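# Stow earphones in chest drawer and close it

## Task

Place the coiled earphones inside the small chest's open drawer and then push that drawer closed, with the chest left standing upright.

## Robot and tools

Robot: two Franka FR3 seven-joint arms, left_arm and right_arm, each carrying a Robotiq 2F-140 two-finger gripper whose fingers cannot fold, plus a wrist camera. Cameras: cam_high (fixed, 504x504), cam_left_wrist and cam_right_wrist (672x504 each).

Frame: every position, orientation and offset uses the scene frame. Its origin sits at table-top height halfway between the two arms' nominal bases; +x points out over the table, +z up, and left_arm is on the +y side (this has nothing to do with left or right in pictures). Actual bases: left_arm near (-0.058, +0.407, +0.035) m, right_arm near (-0.037, -0.309, +0.035) m. Gripper axes: fingers extend along its +z, close along its y. end_effector_position is the spot between the pads when shut; fingertips sit about 33 mm past it at small openings, about 9 mm when wide open. Printed poses may be a few centimetres off, more at long reach.

Row layout (shared by execute_actions and move): one flat list of 18 numbers covering both arms, each in [-1, 1]. Numbers 1-9 are left_arm: dx, dy, dz, rx, ry, rz, gripper position, force_limit, speed; numbers 10-18 repeat that for right_arm. dx..rz are an offset, not a pose: a displacement along scene axes from that arm's Hand target as it stood when the action or move began, with 1.0 equal to 0.6 m or 180 degrees; rx, ry, rz form a single rotation vector turning about the Hand target's position. All six zero means go back to (re-request) the current Hand target. Repeating a nonzero offset in a new call moves further. Gripper position is absolute: +1 fully open (140 mm), pads touch near -0.8, -1 closes until blocked. force_limit -1..+1 sets squeeze (roughly 14 N at -1, 40 N at 0, 58 N at +1 for a slow close); speed -1..+1 sets finger speed (about 30, 140, 250 mm/s); faster closes squeeze much harder. Both start at +1. To leave a gripper unchanged, resend its previous three numbers; a 0 is a real command.

execute_actions(actions, cameras): actions is a list of actions; each action is up to 15 rows, one per 1/30 s step, and a short action repeats its final row. Every row in an action counts from the action's start pose. An empty list returns state and all camera images. cameras: list of names, ["all"], or [].

move(target, speed, blend, blocking, cameras): straight-line path for each gripper toward offsets from its Hand target. target is one 18-number row or up to 15 rows; each row counts from the same starting Hand targets, not from the row before. speed in m/s, 0.002 to 2 (default 0.25), one value or one per row. blend in metres rounds corners between rows (0 = stop at each). blocking=false returns after about 0.5 s while the move keeps running. Paths ignore obstacles and the other arm; at most 10 s total. Gripper numbers in later rows take effect on arrival there.

wait(seconds 0 to 10): holds last commands, lets a running move continue. stop(): brakes a running move. zoom_image(camera, region [x0,y0,x1,y1] pixels, at most 504x504): closer look at the latest image. clear_fault(arm): releases a stopped arm after a reported torque or force fault. finished_scene(scene): ends the scene for good; call it only when the earphones are in the closed drawer and the chest stands. read_manual gives licence text only.

Results: end_effector_position (m) and end_effector_quat_wxyz per gripper; Hand target (the clipped last command; next offsets start from it; the gripper may rest short of it, in which case send the missing distance); object_status (0 moving, 1 blocked while opening, 2 blocked while closing = something gripped, 3 reached position or pads met); position_measured in counts (3 open, about 75 = 100 mm, 139 = 60 mm, 200 = 20 mm, 230 pads touching); joint torques, external joint torques and flange force (noisy contact estimates); Tool commands; MOTOR HOT warnings; and for move a move: line such as done, off_target, moving, held or fault, plus limits=paced or limits=held.

Gripping: close with position -1 and confirm status 2. To squeeze harder, raise force_limit and nudge position to -0.98 or back; to loosen, open and reclose slowly.

Control limits: each step clips the command to 70 mm and 16 degrees from the measured pose, so big offsets take several actions. Large wrist turns can swing the elbow.

Avoid: contact force of 40 N on any arm part (held weight included) or joint contact torque over its limit (35/35/32/30/12/12/12 N m) causes a fault stop; so do overrunning a joint range or moving joints too fast. An arm pressed against something keeps pushing until commanded back past its gripper. Never let the grippers, housings or wrist cameras meet, and never close one gripper on the other arm's fingers. Don't drop or fling the earphones, slam the drawer, knock the chest over, hit fixed or heavy objects, or let anything fall from the table. Avoid hard grips on items still resting on something, heavy twisting pulls, and long stretched-out or straining holds that overheat motors (an over-temperature stop lasts 30-60 s). Loose items may occasionally be nudged by outside pushes. The scene keeps running while you think.

Each tool is called after "Call:" as name(argument=value, ...) on one line, values as JSON.

## Session

Call:
execute_actions(actions=[])

Call:
zoom_image(camera="cam_high", region=[100, 130, 350, 380])

Scene clock: 0.00 s.
left_arm: end_effector_position=(+0.3906, +0.3534, +0.3040) position_measured=3 object_status=3 end_effector_quat_wxyz=(-0.104, +0.774, -0.462, -0.421) | right_arm: end_effector_position=(+0.5086, -0.3611, +0.2859) position_measured=3 object_status=3 end_effector_quat_wxyz=(+0.657, +0.632, +0.406, +0.058)
Joint positions: left_arm=[-0.32 0.467 -0.031 -1.437 0.367 1.075 -0.844] | right_arm=[0.274 0.011 0.155 -2.572 -1.668 1.783 -1.044]
Joint velocities: within noise
Joint torques (N m): no reading
External joint torques (N m): no reading
Flange force (N): no reading
Hand target: left_arm +0.3906, +0.3534, +0.3040; -0.104, +0.774, -0.462, -0.421 | right_arm +0.5086, -0.3611, +0.2859; +0.657, +0.632, +0.406, +0.058
Tool commands: left_gripper/position=+1.0 left_gripper/force_limit=+1.0 left_gripper/speed=+1.0 right_gripper/position=+1.0 right_gripper/force_limit=+1.0 right_gripper/speed=+1.0
camera_calibration:
cam_left_wrist: T_world_to_cam=[[-0.802398, -0.554172, 0.221475, 0.450136], [-0.0399313, 0.420134, 0.906583, -0.404157], [-0.595452, 0.718597, -0.359244, 0.229469], [0, 0, 0, 1]] pos_world=[0.481688, 0.254357, 0.349144]
cam_right_wrist: T_world_to_cam=[[0.437809, 0.169359, 0.882973, -0.403825], [-0.834551, -0.288768, 0.469187, 0.188577], [0.334436, -0.942301, 0.0149133, -0.371105], [0, 0, 0, 1]] pos_world=[0.458286, -0.226846, 0.273623]

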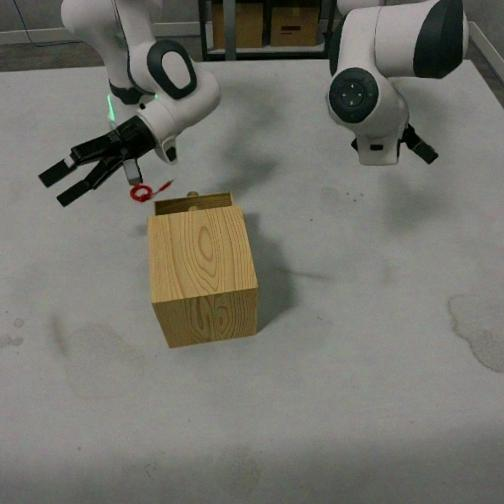

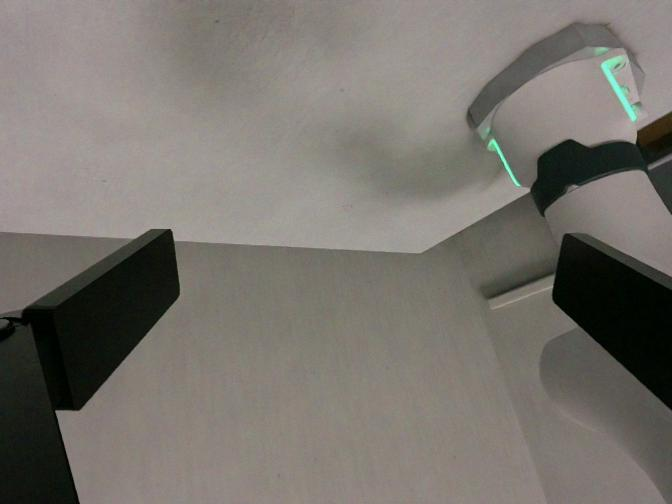

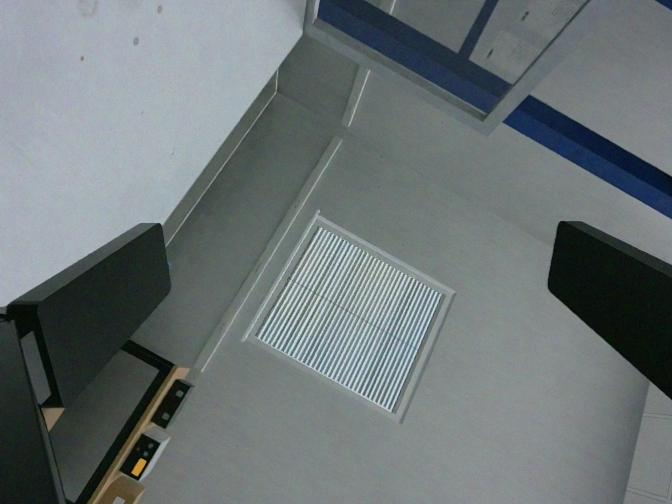

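Scaled by 2.016 from the camera's 504x504 image, which has a finer 720x720 frame.

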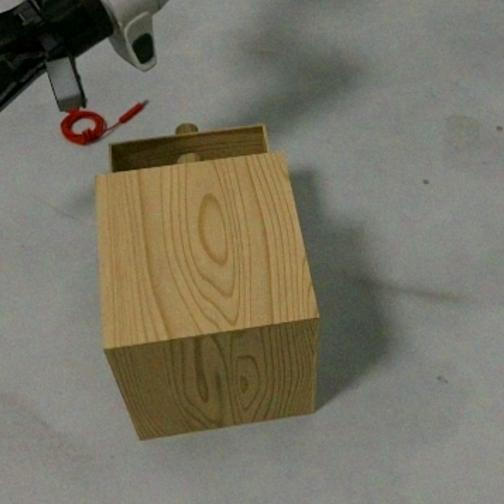

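Call:
move(target=[0,0,0,0,0,0,1,1,1,-0.398,0.16,0.107,0.487,-0.2766,-0.589,1,1,1], speed=0.3, cameras=["cam_high","cam_right_wrist"])

Scene clock: 39.27 s.
left_arm: end_effector_position=(+0.3906, +0.3534, +0.3040) position_measured=3 object_status=3 end_effector_quat_wxyz=(-0.104, +0.774, -0.462, -0.421) | right_arm: end_effector_position=(+0.2691, -0.2656, +0.3497) position_measured=3 object_status=3 end_effector_quat_wxyz=(+0.003, +0.826, -0.564, -0.001)
Joint positions: left_arm=[-0.32 0.467 -0.031 -1.437 0.367 1.075 -0.844] | right_arm=[0.077 -0.8 0.022 -2.528 0.013 1.723 -0.246]
Joint velocities: left_arm=[within noise] | right_arm=[0 -0.001 0.002 -0.001 0.003 0.002 0.007]
Joint torques (N m): left_arm=[0.23 -42.4 1.23 23.11 1.74 -0.17 0.09] | right_arm=[-0.27 -6.09 -0.56 25.81 1.08 2.83 -0.03]
External joint torques (N m): left_arm=[0.2 2.87 0.67 0.66 -0.12 -0.02 0.09] | right_arm=[-0.23 -0.77 0.52 0.94 0.33 0.22 -0.03]
Flange force (N): left_arm=[6.1 -8.1 -10.1] | right_arm=[-1.2 0.2 -1.8]
Hand target: left_arm +0.3906, +0.3534, +0.3040; -0.104, +0.774, -0.462, -0.421 | right_arm +0.2698, -0.2651, +0.3501; +0.000, +0.823, -0.568, +0.000
Off the commanded pose: left_arm 0.000 m, 0 deg | right_arm 0.001 m, 1 deg.
move: done
camera_calibration:
cam_right_wrist: T_world_to_cam=[[-0.937351, -0.348136, -0.0132161, 0.174635], [-0.331588, 0.879872, 0.340404, 0.206496], [-0.106878, 0.32346, -0.940187, 0.58694], [0, 0, 0, 1]] pos_world=[0.294897, -0.310745, 0.483849]
Images, in order (width x height): cam_high 504x504, cam_right_wrist 672x504.

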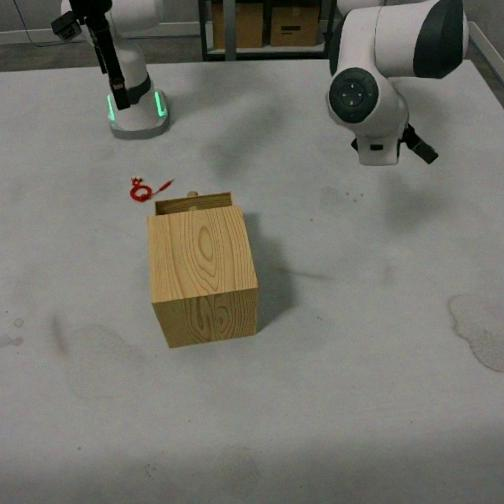

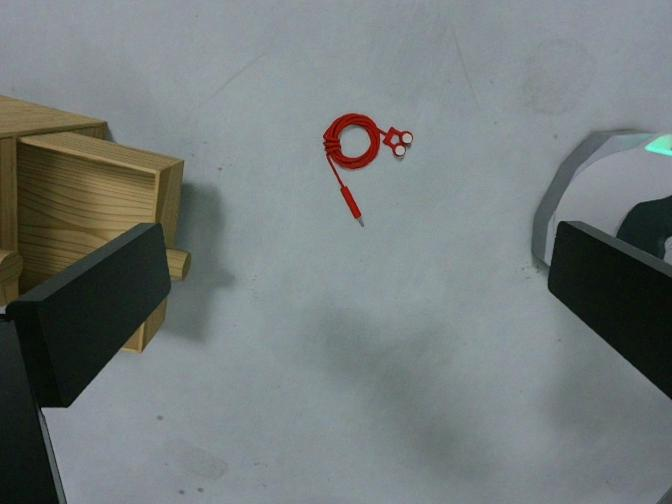

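Call:
move(target=[0,0,0,0,0,0,1,1,1,-0.005,-0.02,-0.25,0,0,0.75,0.3,-1,0], speed=0.4, cameras=["cam_high","cam_right_wrist"])

Scene clock: 79.70 s.
left_arm: end_effector_position=(+0.3906, +0.3534, +0.3040) position_measured=3 object_status=3 end_effector_quat_wxyz=(-0.104, +0.774, -0.462, -0.421) | right_arm: end_effector_position=(+0.2666, -0.2764, +0.1998) position_measured=91 object_status=3 end_effector_quat_wxyz=(+0.000, +0.842, +0.539, +0.001)
Joint positions: left_arm=[-0.32 0.467 -0.031 -1.437 0.367 1.075 -0.844] | right_arm=[1.053 -1.171 -0.932 -2.805 -0.852 1.76 -1.895]
Joint velocities: left_arm=[within noise] | right_arm=[0 0 0.001 0.001 -0.001 -0.002 -0.007]
Joint torques (N m): left_arm=[0.21 -42.37 1.27 23.11 1.74 -0.17 0.11] | right_arm=[0.74 6.6 14.32 18.09 0.56 2.43 -0.5]
External joint torques (N m): left_arm=[0.17 2.85 0.72 0.66 -0.11 -0.02 0.11] | right_arm=[0.76 -0.89 -0.68 1.34 -0.33 -0.24 -0.5]
Flange force (N): left_arm=[6.1 -8.2 -10.1] | right_arm=[0.4 4.6 -1.3]
Hand target: left_arm +0.3906, +0.3534, +0.3040; -0.104, +0.774, -0.462, -0.421 | right_arm +0.2668, -0.2771, +0.2001; +0.000, +0.840, +0.543, +0.000
Off the commanded pose: left_arm 0.000 m, 0 deg | right_arm 0.001 m, 1 deg.
move: done
camera_calibration:
cam_right_wrist: T_world_to_cam=[[0.90103, -0.433363, -0.0184939, -0.346122], [-0.401895, -0.850124, 0.34025, -0.193385], [-0.163174, -0.299143, -0.940153, 0.292235], [0, 0, 0, 1]] pos_world=[0.281831, -0.226978, 0.334143]
Images, in order (width x height): cam_high 504x504, cam_right_wrist 672x504.

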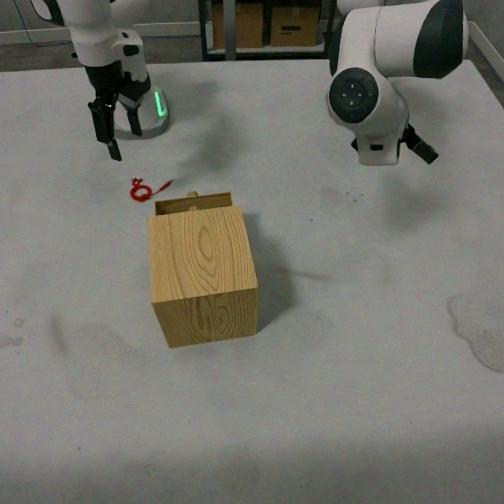

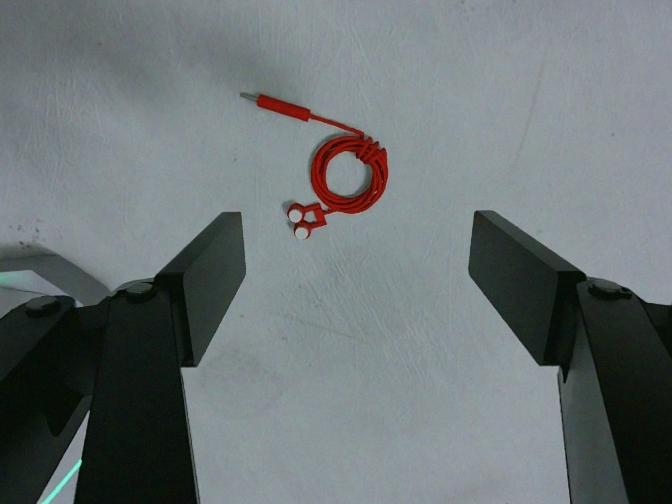

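Call:
move(target=[0,0,0,0,0,0,1,1,1,-0.001,-0.003,-0.257,0,0,0,0.14,-1,0], speed=0.12, cameras=["cam_right_wrist"])

Scene clock: 89.77 s.
left_arm: end_effector_position=(+0.3906, +0.3534, +0.3040) position_measured=3 object_status=3 end_effector_quat_wxyz=(-0.104, +0.774, -0.462, -0.421) | right_arm: end_effector_position=(+0.2561, -0.2828, +0.0841) position_measured=112 object_status=3 end_effector_quat_wxyz=(-0.004, +0.834, +0.551, -0.013)
Joint positions: left_arm=[-0.32 0.467 -0.031 -1.437 0.367 1.075 -0.844] | right_arm=[1.103 -1.045 -1.306 -2.915 -1.174 2.002 -1.851]
Joint velocities: left_arm=[within noise] | right_arm=[-0.001 0 0.002 0.001 0.005 -0.001 0]
Joint torques (N m): left_arm=[0.24 -42.33 1.27 23.08 1.74 -0.17 0.12] | right_arm=[0.09 7.6 15.32 11.41 1.18 2.5 -0.23]
External joint torques (N m): left_arm=[0.21 2.85 0.71 0.68 -0.11 -0.02 0.12] | right_arm=[0.05 -0.31 0.18 1 0.35 -0.09 -0.22]
Flange force (N): left_arm=[6.1 -8.2 -10.2] | right_arm=[0.4 2.2 -3.1]
Hand target: left_arm +0.3906, +0.3534, +0.3040; -0.104, +0.774, -0.462, -0.421 | right_arm +0.2559, -0.2832, +0.0845; -0.004, +0.834, +0.551, -0.014 (not the last commanded pose)
Off the commanded pose: left_arm 0.000 m, 0 deg | right_arm 0.040 m, 2 deg.
move: held (right_arm; a check stopped the path); limits=held
pose unreachable (right arm): on one or more control steps of this call, first in action 0 (counted from 0), this arm could not follow its commanded pose, so it was not sent that pose on those steps. It may still have moved: this result reports where it is.
cause: moving toward the commanded pose would bring two parts of the arm too close to each other (joints 2 (shoulder) to 5 (forearm roll) lie between them).
camera_calibration:
cam_right_wrist: T_world_to_cam=[[0.912533, -0.407168, -0.0387027, -0.335481], [-0.36769, -0.858121, 0.358375, -0.176134], [-0.17913, -0.312798, -0.932775, 0.179351], [0, 0, 0, 1]] pos_world=[0.273502, -0.23164, 0.217432]
Images, in order (width x height): cam_right_wrist 672x504.

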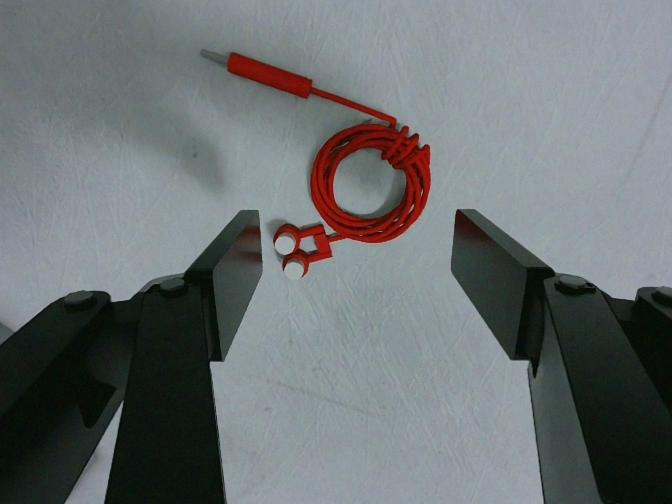

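Call:
move(target=[[0,0,0,0,0,0,1,1,1,0.018,0.02,0.2,0,0,0,0.3,-1,0],[0,0,0,0,0,0,1,1,1,0.018,0.02,0.38,0,0,-0.5,0.3,-1,0],[0,0,0,0,0,0,1,1,1,0.018,0.01,0.38,0,0,-1,0.3,-1,0]], speed=0.4, cameras=["cam_high","cam_right_wrist"])

Scene clock: 126.90 s.
left_arm: end_effector_position=(+0.3906, +0.3534, +0.3040) position_measured=3 object_status=3 end_effector_quat_wxyz=(-0.104, +0.774, -0.462, -0.421) | right_arm: end_effector_position=(+0.2672, -0.2778, +0.3117) position_measured=91 object_status=3 end_effector_quat_wxyz=(+0.013, -0.555, +0.832, -0.005)
Joint positions: left_arm=[-0.32 0.467 -0.031 -1.437 0.367 1.075 -0.844] | right_arm=[-0.399 -0.914 0.357 -2.65 0.297 1.785 0.197]
Joint velocities: left_arm=[within noise] | right_arm=[0 -0.001 0.001 -0.001 0.001 -0.001 0.006]
Joint torques (N m): left_arm=[0.23 -42.4 1.28 23.12 1.75 -0.17 0.1] | right_arm=[-0.32 -1.89 -6.9 25.83 1.06 2.38 -0.06]
External joint torques (N m): left_arm=[0.16 2.8 0.69 0.71 -0.1 -0.02 0.1] | right_arm=[-0.29 -0.89 0.58 1.78 0.3 -0.26 -0.06]
Flange force (N): left_arm=[6.0 -8.1 -10.2] | right_arm=[-2.0 0.1 -4.5]
Hand target: left_arm +0.3906, +0.3534, +0.3040; -0.104, +0.774, -0.462, -0.421 | right_arm +0.2667, -0.2772, +0.3125; +0.014, -0.551, +0.834, -0.004
Off the commanded pose: left_arm 0.000 m, 0 deg | right_arm 0.001 m, 1 deg.
move: done
camera_calibration:
cam_right_wrist: T_world_to_cam=[[-0.915929, 0.399227, -0.0411269, 0.378664], [0.359688, 0.862011, 0.357159, 0.0345131], [0.178039, 0.312339, -0.933138, 0.473651], [0, 0, 0, 1]] pos_world=[0.250087, -0.328863, 0.445229]
Images, in order (width x height): cam_high 504x504, cam_right_wrist 672x504.

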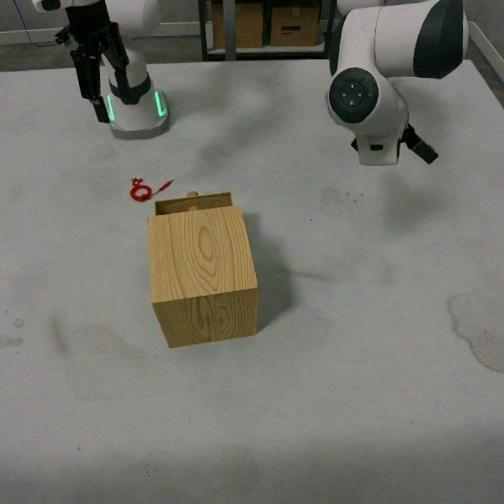

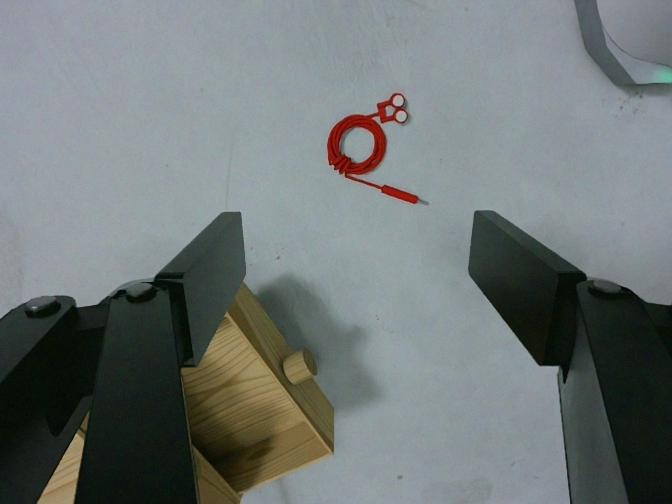

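Call:
move(target=[0,0,0,0,0,0,1,1,1,0,0,-0.38,-0.0028,0.0088,0,0.14,-1,0], speed=0.2, cameras=["cam_right_wrist"])

Scene clock: 134.97 s.
left_arm: end_effector_position=(+0.3906, +0.3534, +0.3040) position_measured=3 object_status=3 end_effector_quat_wxyz=(-0.104, +0.774, -0.462, -0.421) | right_arm: end_effector_position=(+0.2657, -0.2769, +0.0845) position_measured=112 object_status=3 end_effector_quat_wxyz=(-0.001, -0.548, +0.836, +0.000)
Joint positions: left_arm=[-0.32 0.467 -0.031 -1.437 0.367 1.075 -0.844] | right_arm=[-0.418 -0.471 0.625 -2.993 0.491 2.543 0.183]
Joint velocities: left_arm=[within noise] | right_arm=[-0.001 0.001 0 0 -0.001 0.005 0]
Joint torques (N m): left_arm=[0.2 -42.37 1.29 23.12 1.74 -0.18 0.08] | right_arm=[-0.05 -7.52 -4.91 19.74 0.08 2.81 -0.34]
External joint torques (N m): left_arm=[0.13 2.94 0.71 0.67 -0.11 -0.02 0.08] | right_arm=[-0.05 0.58 0.12 1.55 -0.34 0.25 -0.34]
Flange force (N): left_arm=[6.3 -8.3 -10.3] | right_arm=[-2.6 -7.2 3.0]
Hand target: left_arm +0.3906, +0.3534, +0.3040; -0.104, +0.774, -0.462, -0.421 | right_arm +0.2667, -0.2772, +0.0845; +0.000, -0.551, +0.834, +0.000
Off the commanded pose: left_arm 0.000 m, 0 deg | right_arm 0.001 m, 0 deg.
move: done
camera_calibration:
cam_right_wrist: T_world_to_cam=[[-0.910293, 0.41363, -0.0166322, 0.367905], [0.383787, 0.858313, 0.340597, 0.109447], [0.155157, 0.30366, -0.940062, 0.265838], [0, 0, 0, 1]] pos_world=[0.251651, -0.32684, 0.218746]
Images, in order (width x height): cam_right_wrist 672x504.

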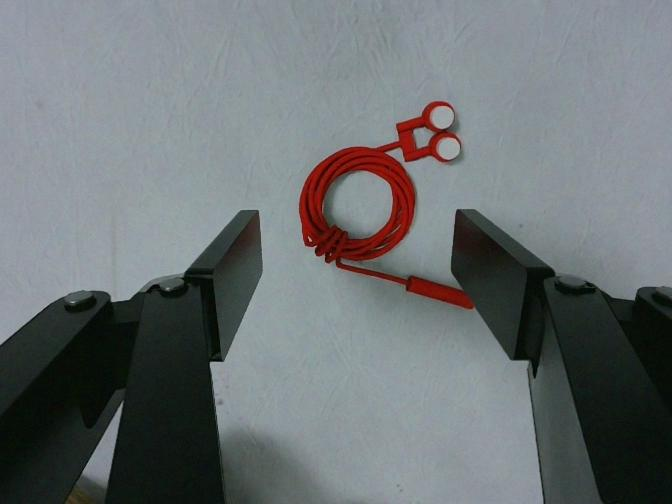

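Call:
move(target=[0,0,0,0,0,0,1,1,1,-0.0028,-0.002,-0.064,0,0,0,0.12,-1,0], speed=0.1, cameras=["cam_right_wrist"])

Scene clock: 142.63 s.
left_arm: end_effector_position=(+0.3906, +0.3534, +0.3040) position_measured=3 object_status=3 end_effector_quat_wxyz=(-0.104, +0.774, -0.462, -0.421) | right_arm: end_effector_position=(+0.2640, -0.2784, +0.0462) position_measured=114 object_status=3 end_effector_quat_wxyz=(-0.001, -0.552, +0.834, +0.000)
Joint positions: left_arm=[-0.32 0.467 -0.031 -1.437 0.367 1.075 -0.844] | right_arm=[-0.472 -0.294 0.687 -3.008 0.481 2.734 0.183]
Joint velocities: left_arm=[within noise] | right_arm=[0 0 0.002 0 -0.001 0.004 0]
Joint torques (N m): left_arm=[0.23 -42.38 1.29 23.09 1.74 -0.16 0.1] | right_arm=[-0.43 -9.8 -2.14 17.01 0.06 2.68 -0.2]
External joint torques (N m): left_arm=[0.04 2.66 0.62 0.77 -0.12 0 0.1] | right_arm=[-0.42 0.7 1.3 1.4 -0.24 0.12 -0.2]
Flange force (N): left_arm=[5.9 -7.9 -10.2] | right_arm=[-5.3 -8.4 7.4]
Hand target: left_arm +0.3906, +0.3534, +0.3040; -0.104, +0.774, -0.462, -0.421 | right_arm +0.2650, -0.2784, +0.0461; +0.000, -0.551, +0.834, +0.000
Off the commanded pose: left_arm 0.000 m, 0 deg | right_arm 0.001 m, 0 deg.
move: done
camera_calibration:
cam_right_wrist: T_world_to_cam=[[-0.913524, 0.406439, -0.0167993, 0.365269], [0.377044, 0.861511, 0.340055, 0.127083], [0.152684, 0.304314, -0.940255, 0.231346], [0, 0, 0, 1]] pos_world=[0.250443, -0.328345, 0.180445]
Images, in order (width x height): cam_right_wrist 672x504.

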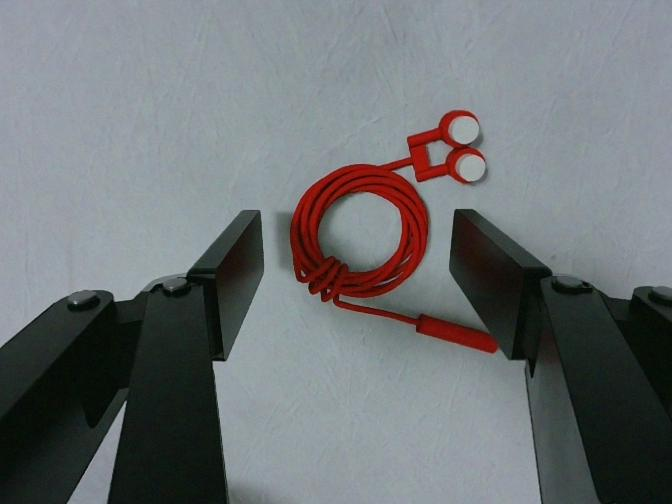

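Call:
move(target=[0,0,0,0,0,0,1,1,1,0,-0.002,-0.0175,0,0,0,0.12,-1,0], speed=0.03)

Call:
move(target=[0,0,0,0,0,0,1,1,1,0,0,-0.003,0,0,0,0.12,-1,0], speed=0.02, cameras=["cam_right_wrist"])

Scene clock: 149.70 s.
left_arm: end_effector_position=(+0.3906, +0.3534, +0.3040) position_measured=3 object_status=3 end_effector_quat_wxyz=(-0.104, +0.774, -0.462, -0.421) | right_arm: end_effector_position=(+0.2643, -0.2796, +0.0358) position_measured=114 object_status=3 end_effector_quat_wxyz=(-0.001, -0.553, +0.833, +0.000)
Joint positions: left_arm=[-0.32 0.467 -0.031 -1.437 0.367 1.075 -0.844] | right_arm=[-0.507 -0.239 0.714 -3.008 0.465 2.789 0.185]
Joint velocities: left_arm=[within noise] | right_arm=[0.001 -0.001 0.001 0 0 0.004 -0.001]
Joint torques (N m): left_arm=[0.22 -42.36 1.23 23.09 1.74 -0.18 0.07] | right_arm=[-0.4 -10.42 -2.66 15.89 -0.04 2.77 0.03]
External joint torques (N m): left_arm=[0.2 2.92 0.69 0.63 -0.11 -0.03 0.07] | right_arm=[-0.41 0.71 0.25 0.99 -0.3 0.2 0.03]
Flange force (N): left_arm=[6.2 -8.2 -10.1] | right_arm=[-3.2 -7.4 7.4]
Hand target: left_arm +0.3906, +0.3534, +0.3040; -0.104, +0.774, -0.462, -0.421 | right_arm +0.2650, -0.2796, +0.0356; +0.000, -0.551, +0.834, +0.000
Off the commanded pose: left_arm 0.000 m, 0 deg | right_arm 0.001 m, 0 deg.
move: done

Scene clock: 150.53 s.
left_arm: end_effector_position=(+0.3906, +0.3534, +0.3040) position_measured=3 object_status=3 end_effector_quat_wxyz=(-0.104, +0.774, -0.462, -0.421) | right_arm: end_effector_position=(+0.2641, -0.2797, +0.0339) position_measured=114 object_status=3 end_effector_quat_wxyz=(-0.001, -0.553, +0.833, +0.000)
Joint positions: left_arm=[-0.32 0.467 -0.031 -1.437 0.367 1.075 -0.844] | right_arm=[-0.519 -0.23 0.726 -3.008 0.464 2.799 0.186]
Joint velocities: left_arm=[within noise] | right_arm=[-0.001 0 0.002 0.001 0.001 0.003 0]
Joint torques (N m): left_arm=[0.24 -42.37 1.24 23.15 1.75 -0.18 0.07] | right_arm=[-0.81 -10.4 -1.97 16 0.14 2.81 0.05]
External joint torques (N m): left_arm=[0.2 2.71 0.68 0.81 -0.1 -0.02 0.07] | right_arm=[-0.88 0.8 0.82 1.21 -0.11 0.23 0.05]
Flange force (N): left_arm=[6.0 -8.2 -10.5] | right_arm=[-4.9 -9.7 10.3]
Hand target: left_arm +0.3906, +0.3534, +0.3040; -0.104, +0.774, -0.462, -0.421 | right_arm +0.2650, -0.2796, +0.0338; +0.000, -0.551, +0.834, +0.000
Off the commanded pose: left_arm 0.000 m, 0 deg | right_arm 0.001 m, 0 deg.
move: done
camera_calibration:
cam_right_wrist: T_world_to_cam=[[-0.915171, 0.402699, -0.0171954, 0.365109], [0.373431, 0.863168, 0.339838, 0.133766], [0.151695, 0.304588, -0.940327, 0.220482], [0, 0, 0, 1]] pos_world=[0.250739, -0.329648, 0.168145]
Images, in order (width x height): cam_right_wrist 672x504.

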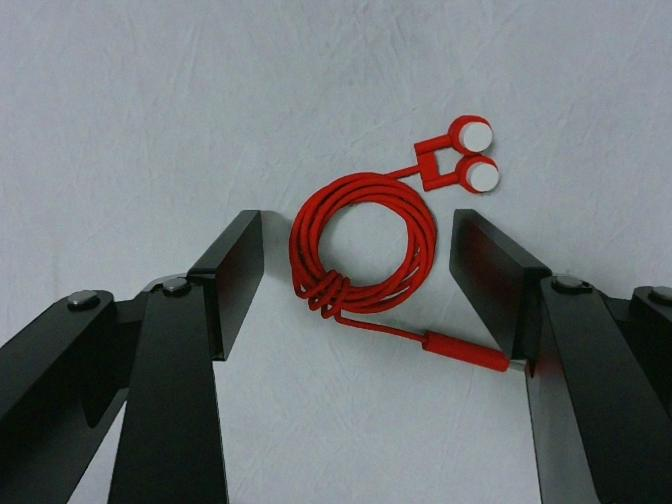

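Call:
execute_actions(actions=[[[0,0,0,0,0,0,1,1,1,0,0,-0.0008,0,0,0,-1,-0.5,-0.6]],[[0,0,0,0,0,0,1,1,1,0,0,0,0,0,0,-1,-0.5,-0.6]],[[0,0,0,0,0,0,1,1,1,0,0,0,0,0,0,-1,-0.5,-0.6]]], cameras=["cam_right_wrist"])

Scene clock: 157.97 s.
left_arm: end_effector_position=(+0.3906, +0.3534, +0.3040) position_measured=3 object_status=3 end_effector_quat_wxyz=(-0.104, +0.774, -0.462, -0.421) | right_arm: end_effector_position=(+0.2650, -0.2796, +0.0337) position_measured=217 object_status=2 end_effector_quat_wxyz=(-0.001, -0.553, +0.833, -0.001)
Joint positions: left_arm=[-0.32 0.467 -0.031 -1.437 0.367 1.075 -0.844] | right_arm=[-0.525 -0.228 0.732 -3.007 0.464 2.802 0.186]
Joint torques (N m): left_arm=[0.24 -42.41 1.25 23.13 1.74 -0.17 0.1] | right_arm=[-0.3 -10.18 -2.2 15.39 0.21 2.73 -0.06]
External joint torques (N m): left_arm=[0.14 2.97 0.63 0.61 -0.12 -0.02 0.1] | right_arm=[-0.33 0.98 0.62 0.62 -0.04 0.14 -0.06]
External joint torques at the end of the 1st action: left_arm=[0.22 3.12 0.67 0.56 -0.11 -0.01 0.09] | right_arm=[0.55 0.56 0.44 1.47 -0.05 0.22 -0.04]
External joint torques at the end of the 2nd action: left_arm=[0.06 2.79 0.6 0.72 -0.12 -0.02 0.08] | right_arm=[-0.6 0.9 0.49 0.85 -0.04 0.14 -0.11]
Flange force (N): left_arm=[6.3 -8.2 -10.1] | right_arm=[-3.3 -5.9 8.5]
Flange force at the end of the 1st action (N): left_arm=[6.5 -8.4 -10.2] | right_arm=[-3.5 -3.1 3.6]
Flange force at the end of the 2nd action (N): left_arm=[6.1 -8.0 -10.3] | right_arm=[-3.1 -7.2 8.4]
Hand target: left_arm +0.3906, +0.3534, +0.3040; -0.104, +0.774, -0.462, -0.421 | right_arm +0.2650, -0.2796, +0.0333; +0.000, -0.551, +0.834, +0.000
Off the commanded pose: left_arm 0.000 m, 0 deg | right_arm 0.000 m, 0 deg.
camera_calibration:
cam_right_wrist: T_world_to_cam=[[-0.915343, 0.402238, -0.0187497, 0.365764], [0.372519, 0.863556, 0.339853, 0.133879], [0.152893, 0.304097, -0.940292, 0.219702], [0, 0, 0, 1]] pos_world=[0.251336, -0.329547, 0.167943]
Images, in order (width x height): cam_right_wrist 672x504.

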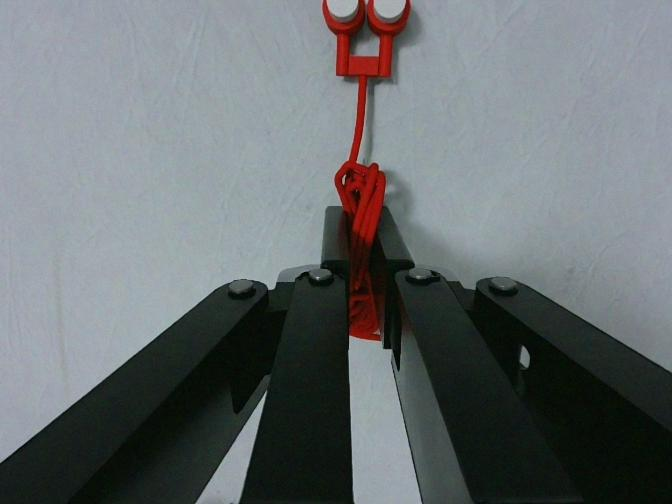

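Call:
move(target=[0,0,0,0,0,0,1,1,1,0,0,0.4,0,0,0,-1,-0.5,-0.6], speed=0.1, cameras=["cam_right_wrist","cam_high"])

Call:
zoom_image(camera="cam_high", region=[80, 50, 260, 220])

Scene clock: 166.77 s.
left_arm: end_effector_position=(+0.3906, +0.3534, +0.3040) position_measured=3 object_status=3 end_effector_quat_wxyz=(-0.104, +0.774, -0.462, -0.421) | right_arm: end_effector_position=(+0.2658, -0.2791, +0.2725) position_measured=220 object_status=2 end_effector_quat_wxyz=(+0.001, -0.554, +0.833, +0.000)
Joint positions: left_arm=[-0.32 0.467 -0.031 -1.437 0.367 1.075 -0.844] | right_arm=[-0.418 -0.885 0.41 -2.721 0.329 1.863 0.185]
Joint velocities: left_arm=[within noise] | right_arm=[-0.001 0 0 0 0 -0.005 0]
Joint torques (N m): left_arm=[0.22 -42.39 1.27 23.12 1.74 -0.18 0.08] | right_arm=[-0.24 -2.51 -7.37 25.68 0.57 2.33 0.03]
External joint torques (N m): left_arm=[0.13 2.89 0.67 0.68 -0.11 -0.02 0.08] | right_arm=[-0.24 -0.9 0.4 1.86 -0.15 -0.25 0.03]
Flange force (N): left_arm=[6.2 -8.2 -10.3] | right_arm=[-1.4 -0.2 -5.1]
Hand target: left_arm +0.3906, +0.3534, +0.3040; -0.104, +0.774, -0.462, -0.421 | right_arm +0.2650, -0.2796, +0.2733; +0.000, -0.551, +0.834, +0.000
Off the commanded pose: left_arm 0.000 m, 0 deg | right_arm 0.001 m, 0 deg.
move: done
camera_calibration:
cam_right_wrist: T_world_to_cam=[[-0.915466, 0.40195, -0.0189381, 0.370852], [0.371725, 0.862772, 0.342703, 0.0511964], [0.154089, 0.306693, -0.939253, 0.444147], [0, 0, 0, 1]] pos_world=[0.252034, -0.329452, 0.406644]
Images, in order (width x height): cam_high 504x504, cam_right_wrist 672x504.

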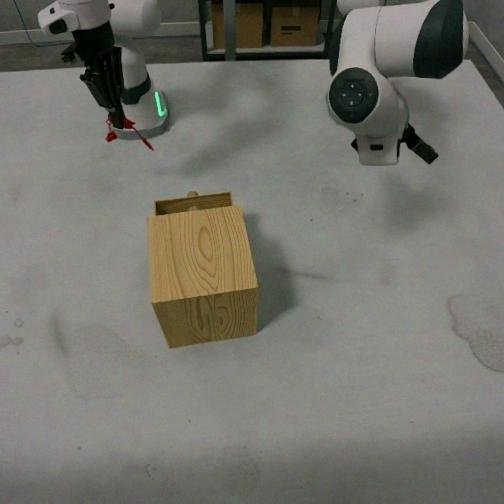

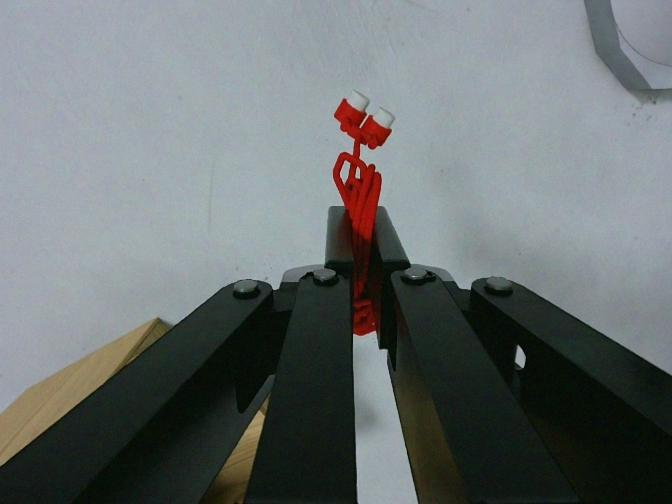

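Scaled by 2.800 from the camera's 504x504 image, which has a finer 720x720 frame.

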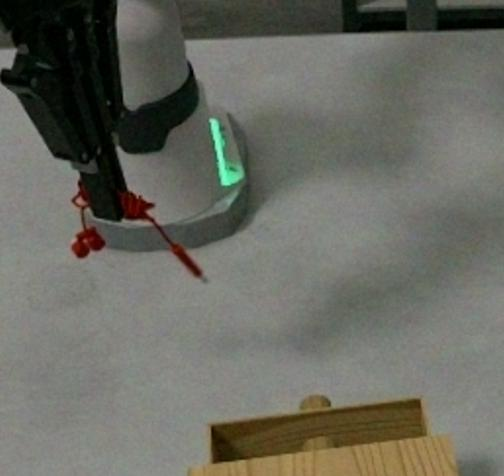

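Call:
move(target=[[0,0,0,0,0,0,1,1,1,0,0,0.09,0,0,0,-1,-0.5,-0.6],[0,0,0,0,0,0,1,1,1,0.225,0.249,0.0945,-0.0233,-0.1668,0.1626,-1,-0.5,-0.6]], speed=0.2, blend=[0.03,0], cameras=["cam_right_wrist","cam_high"])

Call:
zoom_image(camera="cam_high", region=[120, 70, 280, 230])

Scene clock: 185.03 s.
left_arm: end_effector_position=(+0.3906, +0.3534, +0.3040) position_measured=3 object_status=3 end_effector_quat_wxyz=(-0.104, +0.774, -0.462, -0.421) | right_arm: end_effector_position=(+0.3996, -0.1300, +0.3305) position_measured=220 object_status=2 end_effector_quat_wxyz=(-0.194, +0.719, -0.645, +0.170)
Joint positions: left_arm=[-0.32 0.467 -0.031 -1.437 0.367 1.075 -0.844] | right_arm=[-0.179 -0.815 0.594 -2.706 0.46 2.469 -0.001]
Joint velocities: left_arm=[within noise] | right_arm=[-0.001 0 0 0 0 0.004 -0.006]
Joint torques (N m): left_arm=[0.27 -42.37 1.25 23.13 1.75 -0.18 0.1] | right_arm=[0.74 -2.56 -10.58 24.67 0.33 3.76 -0.44]
External joint torques (N m): left_arm=[0.38 2.82 0.8 0.72 -0.08 -0.03 0.1] | right_arm=[0.7 0.46 -0.3 1.05 -0.37 0.2 -0.39]
Flange force (N): left_arm=[5.9 -8.5 -10.3] | right_arm=[0.3 -3.3 0.4]
Hand target: left_arm +0.3906, +0.3534, +0.3040; -0.104, +0.774, -0.462, -0.421 | right_arm +0.4000, -0.1302, +0.3300; -0.194, +0.722, -0.641, +0.172
Off the commanded pose: left_arm 0.000 m, 0 deg | right_arm 0.001 m, 1 deg.
move: done; blend cut to 0.027 m at target 1
camera_calibration:
cam_right_wrist: T_world_to_cam=[[-0.853829, -0.0758932, -0.514991, 0.51168], [-0.265719, 0.91426, 0.305815, 0.12655], [0.447626, 0.397957, -0.800788, 0.281077], [0, 0, 0, 1]] pos_world=[0.344697, -0.188723, 0.449892]
Images, in order (width x height): cam_high 504x504, cam_right_wrist 672x504.

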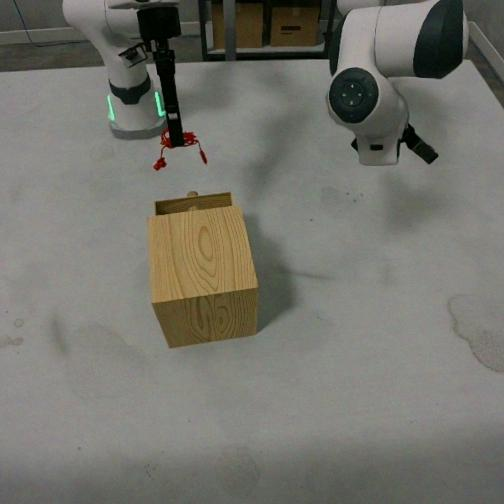

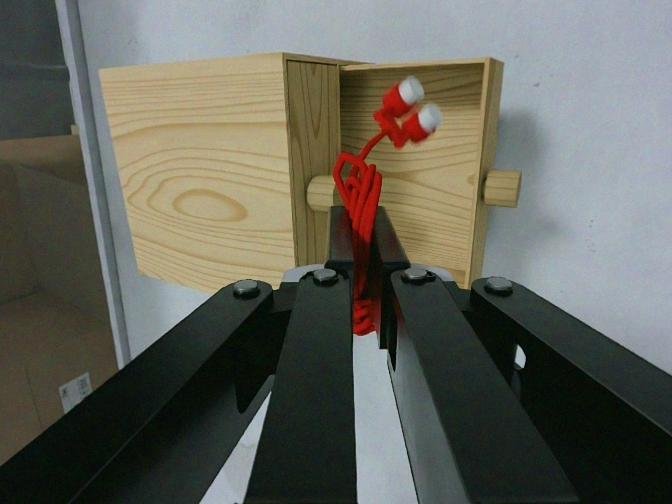

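Scaled by 3.150 from the camera's 504x504 image, which has a finer 720x720 frame.

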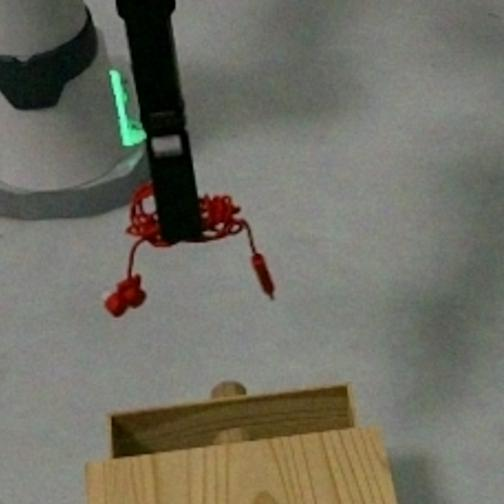

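Call:
move(target=[[0,0,0,0,0,0,1,1,1,0.076,0.032,0,0,0,0,-1,-0.5,-0.6],[0,0,0,0,0,0,1,1,1,0.076,0.032,-0.2,0,0,0,-1,-0.5,-0.6]], speed=0.12, blend=[0.01,0], cameras=["cam_right_wrist","cam_high"])

Call:
zoom_image(camera="cam_high", region=[120, 90, 280, 250])

Scene clock: 201.90 s.
left_arm: end_effector_position=(+0.3906, +0.3534, +0.3040) position_measured=3 object_status=3 end_effector_quat_wxyz=(-0.104, +0.774, -0.462, -0.421) | right_arm: end_effector_position=(+0.4445, -0.1113, +0.2095) position_measured=220 object_status=2 end_effector_quat_wxyz=(-0.191, +0.726, -0.638, +0.172)
Joint positions: left_arm=[-0.32 0.467 -0.031 -1.437 0.367 1.075 -0.844] | right_arm=[-0.378 -0.419 0.894 -2.739 0.466 2.926 0.025]
Joint velocities: left_arm=[within noise] | right_arm=[0 0.001 0.001 -0.002 0.002 0.004 -0.001]
Joint torques (N m): left_arm=[0.25 -42.37 1.28 23.11 1.74 -0.18 0.08] | right_arm=[-0.14 -7.69 -7.17 22.36 0.76 4 -0.01]
External joint torques (N m): left_arm=[0.45 2.85 0.89 0.68 -0.09 -0.03 0.08] | right_arm=[-0.15 0.44 0.66 1.8 0.23 0.47 0.04]
Flange force (N): left_arm=[5.9 -8.4 -10.0] | right_arm=[-3.9 -5.4 6.9]
Hand target: left_arm +0.3906, +0.3534, +0.3040; -0.104, +0.774, -0.462, -0.421 | right_arm +0.4456, -0.1110, +0.2100; -0.194, +0.722, -0.641, +0.172
Off the commanded pose: left_arm 0.000 m, 0 deg | right_arm 0.001 m, 1 deg.
move: done
camera_calibration:
cam_right_wrist: T_world_to_cam=[[-0.852876, -0.0949743, -0.513402, 0.486321], [-0.279771, 0.913362, 0.2958, 0.166664], [0.440829, 0.395916, -0.805556, 0.160399], [0, 0, 0, 1]] pos_world=[0.390692, -0.169541, 0.32959]
Images, in order (width x height): cam_high 504x504, cam_right_wrist 672x504.

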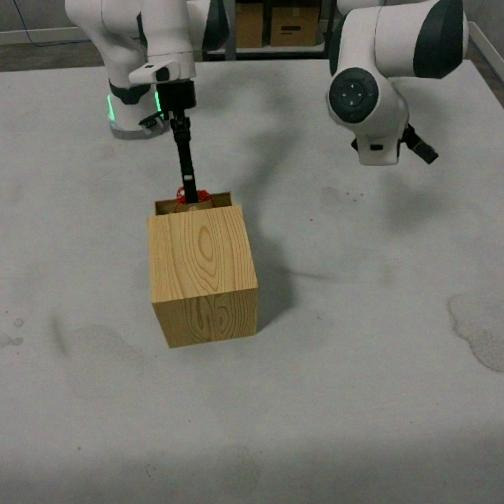

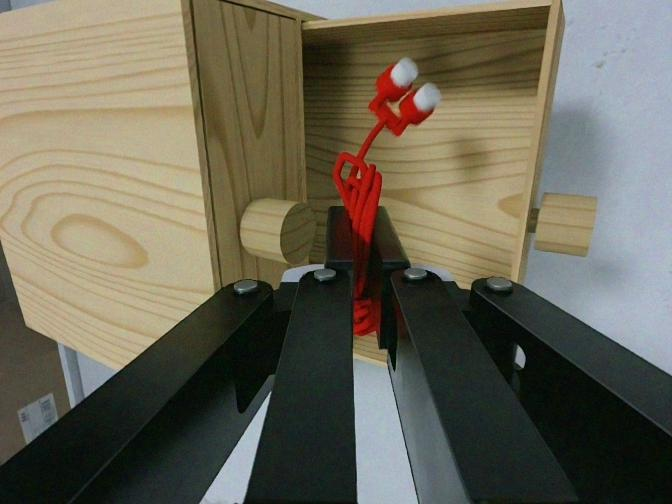

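Scaled by 3.150 from the camera's 504x504 image, which has a finer 720x720 frame.

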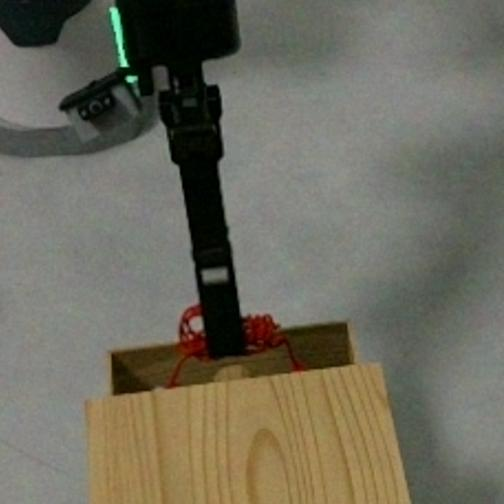

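Call:
move(target=[[0,0,0,0,0,0,1,1,1,0.0135,0.0016,0,0,0,0,-1,-0.5,-0.6],[0,0,0,0,0,0,1,1,1,0.0135,0.0016,-0.17,0,0,0,-1,-0.5,-0.6]], speed=0.08, blend=[0.004,0], cameras=["cam_right_wrist","cam_high"])

Call:
zoom_image(camera="cam_high", region=[120, 90, 280, 250])

Scene clock: 220.27 s.
left_arm: end_effector_position=(+0.3906, +0.3534, +0.3040) position_measured=3 object_status=3 end_effector_quat_wxyz=(-0.104, +0.774, -0.462, -0.421) | right_arm: end_effector_position=(+0.4547, -0.1091, +0.1089) position_measured=220 object_status=2 end_effector_quat_wxyz=(-0.194, +0.725, -0.638, +0.172)
Joint positions: left_arm=[-0.32 0.467 -0.031 -1.437 0.367 1.075 -0.844] | right_arm=[-1.371 -0.202 1.854 -2.757 0.165 3.295 0.274]
Joint velocities: left_arm=[within noise] | right_arm=[-0.002 0 0.002 -0.001 0.003 0.004 0.003]
Joint torques (N m): left_arm=[0.23 -42.38 1.26 23.13 1.75 -0.17 0.06] | right_arm=[0.14 9.82 -3.49 15.83 0.78 3.49 -0.05]
External joint torques (N m): left_arm=[0.1 2.96 0.63 0.64 -0.12 -0.02 0.06] | right_arm=[0.18 -0.56 1.36 -0.03 0.11 0.01 0]
Flange force (N): left_arm=[6.4 -8.1 -10.3] | right_arm=[0.0 0.0 0.0]
Hand target: left_arm +0.3906, +0.3534, +0.3040; -0.104, +0.774, -0.462, -0.421 | right_arm +0.4537, -0.1101, +0.1080; -0.194, +0.722, -0.641, +0.172
Off the commanded pose: left_arm 0.000 m, 0 deg | right_arm 0.002 m, 1 deg.
move: done
camera_calibration:
cam_right_wrist: T_world_to_cam=[[-0.850876, -0.0944046, -0.516816, 0.443041], [-0.281799, 0.912247, 0.297312, 0.197773], [0.443396, 0.398614, -0.802812, 0.0728858], [0, 0, 0, 1]] pos_world=[0.400388, -0.167646, 0.228684]
Images, in order (width x height): cam_high 504x504, cam_right_wrist 672x504.

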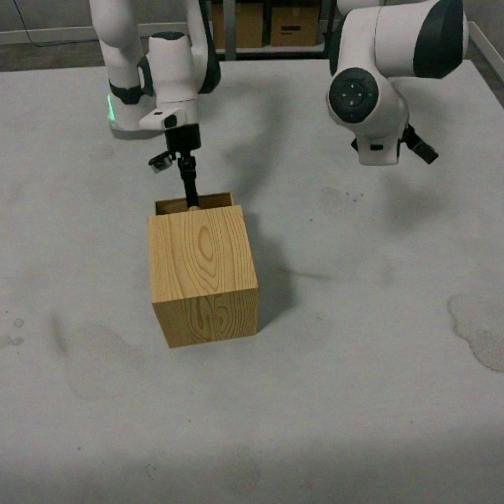

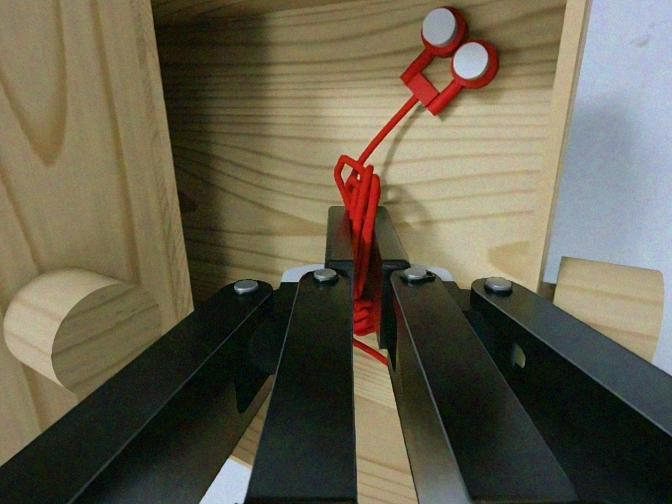

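Scaled by 3.150 from the camera's 504x504 image, which has a finer 720x720 frame.

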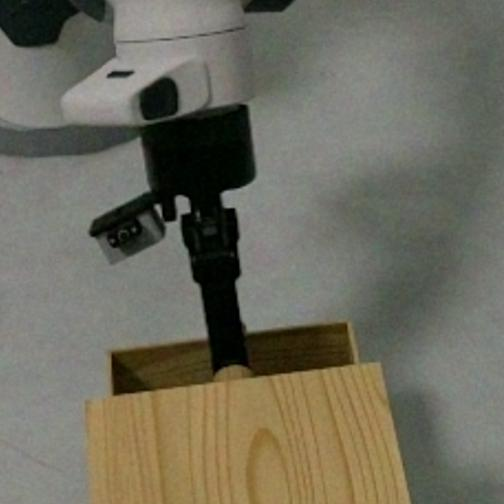

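Call:
move(target=[0,0,0,0,0,0,1,1,1,0,0,-0.025,0,0,0,-1,-0.5,-0.6], speed=0.05, cameras=["cam_right_wrist"])

Scene clock: 227.10 s.
left_arm: end_effector_position=(+0.3906, +0.3534, +0.3040) position_measured=3 object_status=3 end_effector_quat_wxyz=(-0.104, +0.774, -0.462, -0.421) | right_arm: end_effector_position=(+0.4615, -0.1069, +0.1013) position_measured=220 object_status=2 end_effector_quat_wxyz=(-0.205, +0.721, -0.638, +0.176)
Joint positions: left_arm=[-0.32 0.467 -0.031 -1.437 0.367 1.075 -0.844] | right_arm=[-1.594 -0.217 2.071 -2.748 0.142 3.359 0.303]
Joint velocities: left_arm=[within noise] | right_arm=[-0.002 -0.002 0.002 -0.001 -0.002 0.003 -0.001]
Joint torques (N m): left_arm=[0.25 -42.34 1.26 23.12 1.75 -0.18 0.11] | right_arm=[0.63 12.11 -1.23 12.39 -0.02 0.77 0.07]
External joint torques (N m): left_arm=[0.04 2.8 0.56 0.74 -0.11 -0.01 0.11] | right_arm=[0.55 -3.54 3.43 -2.79 -0.69 -2.73 0.12]
Flange force (N): left_arm=[6.2 -8.1 -10.4] | right_arm=[0.0 0.0 0.0]
Hand target: left_arm +0.3906, +0.3534, +0.3040; -0.104, +0.774, -0.462, -0.421 | right_arm +0.4537, -0.1101, +0.0930; -0.194, +0.722, -0.641, +0.172
Off the commanded pose: left_arm 0.000 m, 0 deg | right_arm 0.012 m, 1 deg.
move: off_target (right_arm)
camera_calibration:
cam_right_wrist: T_world_to_cam=[[-0.840375, -0.0833783, -0.535554, 0.443372], [-0.283773, 0.909532, 0.303686, 0.199888], [0.461783, 0.407185, -0.788008, 0.0538124], [0, 0, 0, 1]] pos_world=[0.404472, -0.166749, 0.219151]
Images, in order (width x height): cam_right_wrist 672x504.

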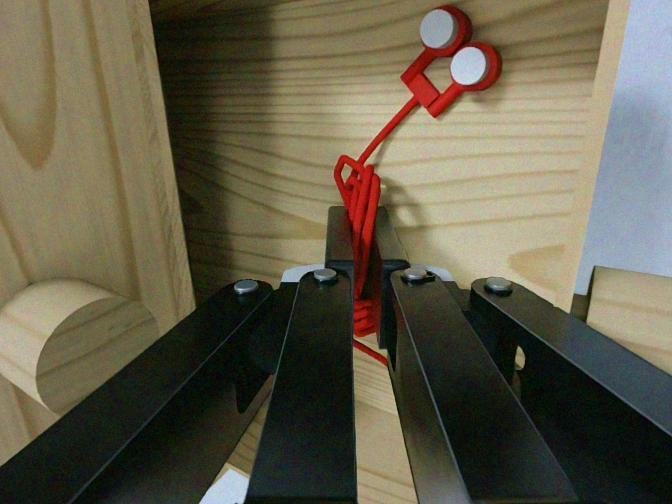

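Call:
move(target=[[0,0,0,0,0,0,1,1,1,0.013,0.005,0.053,0,0,0,-1,-0.5,-0.6],[0,0,0,0,0,0,1,1,1,0.019,0.0085,0.053,-0.0067,0.0552,0,-1,-0.5,-0.6]], speed=0.06, cameras=["cam_right_wrist","cam_high"])

Scene clock: 254.73 s.
left_arm: end_effector_position=(+0.3906, +0.3534, +0.3040) position_measured=3 object_status=3 end_effector_quat_wxyz=(-0.104, +0.774, -0.462, -0.421) | right_arm: end_effector_position=(+0.4658, -0.1052, +0.1251) position_measured=220 object_status=2 end_effector_quat_wxyz=(-0.131, +0.734, -0.656, +0.116)
Joint positions: left_arm=[-0.32 0.467 -0.031 -1.437 0.367 1.075 -0.844] | right_arm=[-1.253 -0.162 1.68 -2.587 0.169 2.933 0.218]
Joint velocities: left_arm=[within noise] | right_arm=[-0.002 0.001 0.002 0 -0.001 -0.004 0.002]
Joint torques (N m): left_arm=[0.25 -42.36 1.29 23.14 1.74 -0.18 0.06] | right_arm=[-1.21 6.46 -3.83 21.02 0.19 3.14 -0.37]
External joint torques (N m): left_arm=[0.37 2.89 0.85 0.7 -0.1 -0.03 0.06] | right_arm=[-1.29 0.2 0.52 1.72 -0.35 -0.16 -0.34]
Flange force (N): left_arm=[6.1 -8.5 -10.3] | right_arm=[0.0 0.0 0.0]
Hand target: left_arm +0.3906, +0.3534, +0.3040; -0.104, +0.774, -0.462, -0.421 | right_arm +0.4651, -0.1050, +0.1248; -0.130, +0.737, -0.654, +0.115
Off the commanded pose: left_arm 0.000 m, 0 deg | right_arm 0.001 m, 0 deg.
move: done
camera_calibration:
cam_right_wrist: T_world_to_cam=[[-0.927809, -0.0883302, -0.362448, 0.47839], [-0.214677, 0.920994, 0.325089, 0.15874], [0.305098, 0.37943, -0.873469, 0.150648], [0, 0, 0, 1]] pos_world=[0.43197, -0.161103, 0.253374]
Images, in order (width x height): cam_high 504x504, cam_right_wrist 672x504.

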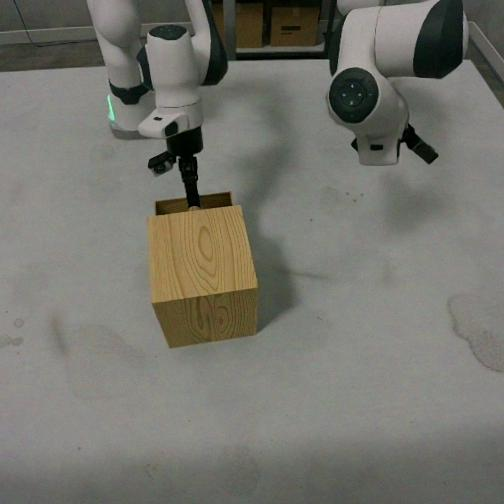

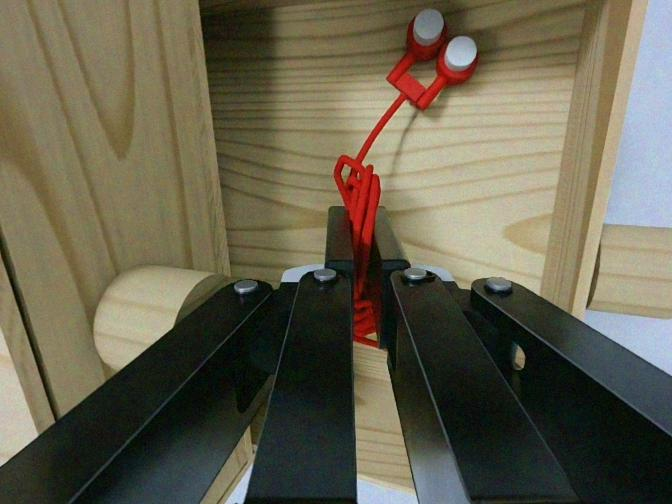

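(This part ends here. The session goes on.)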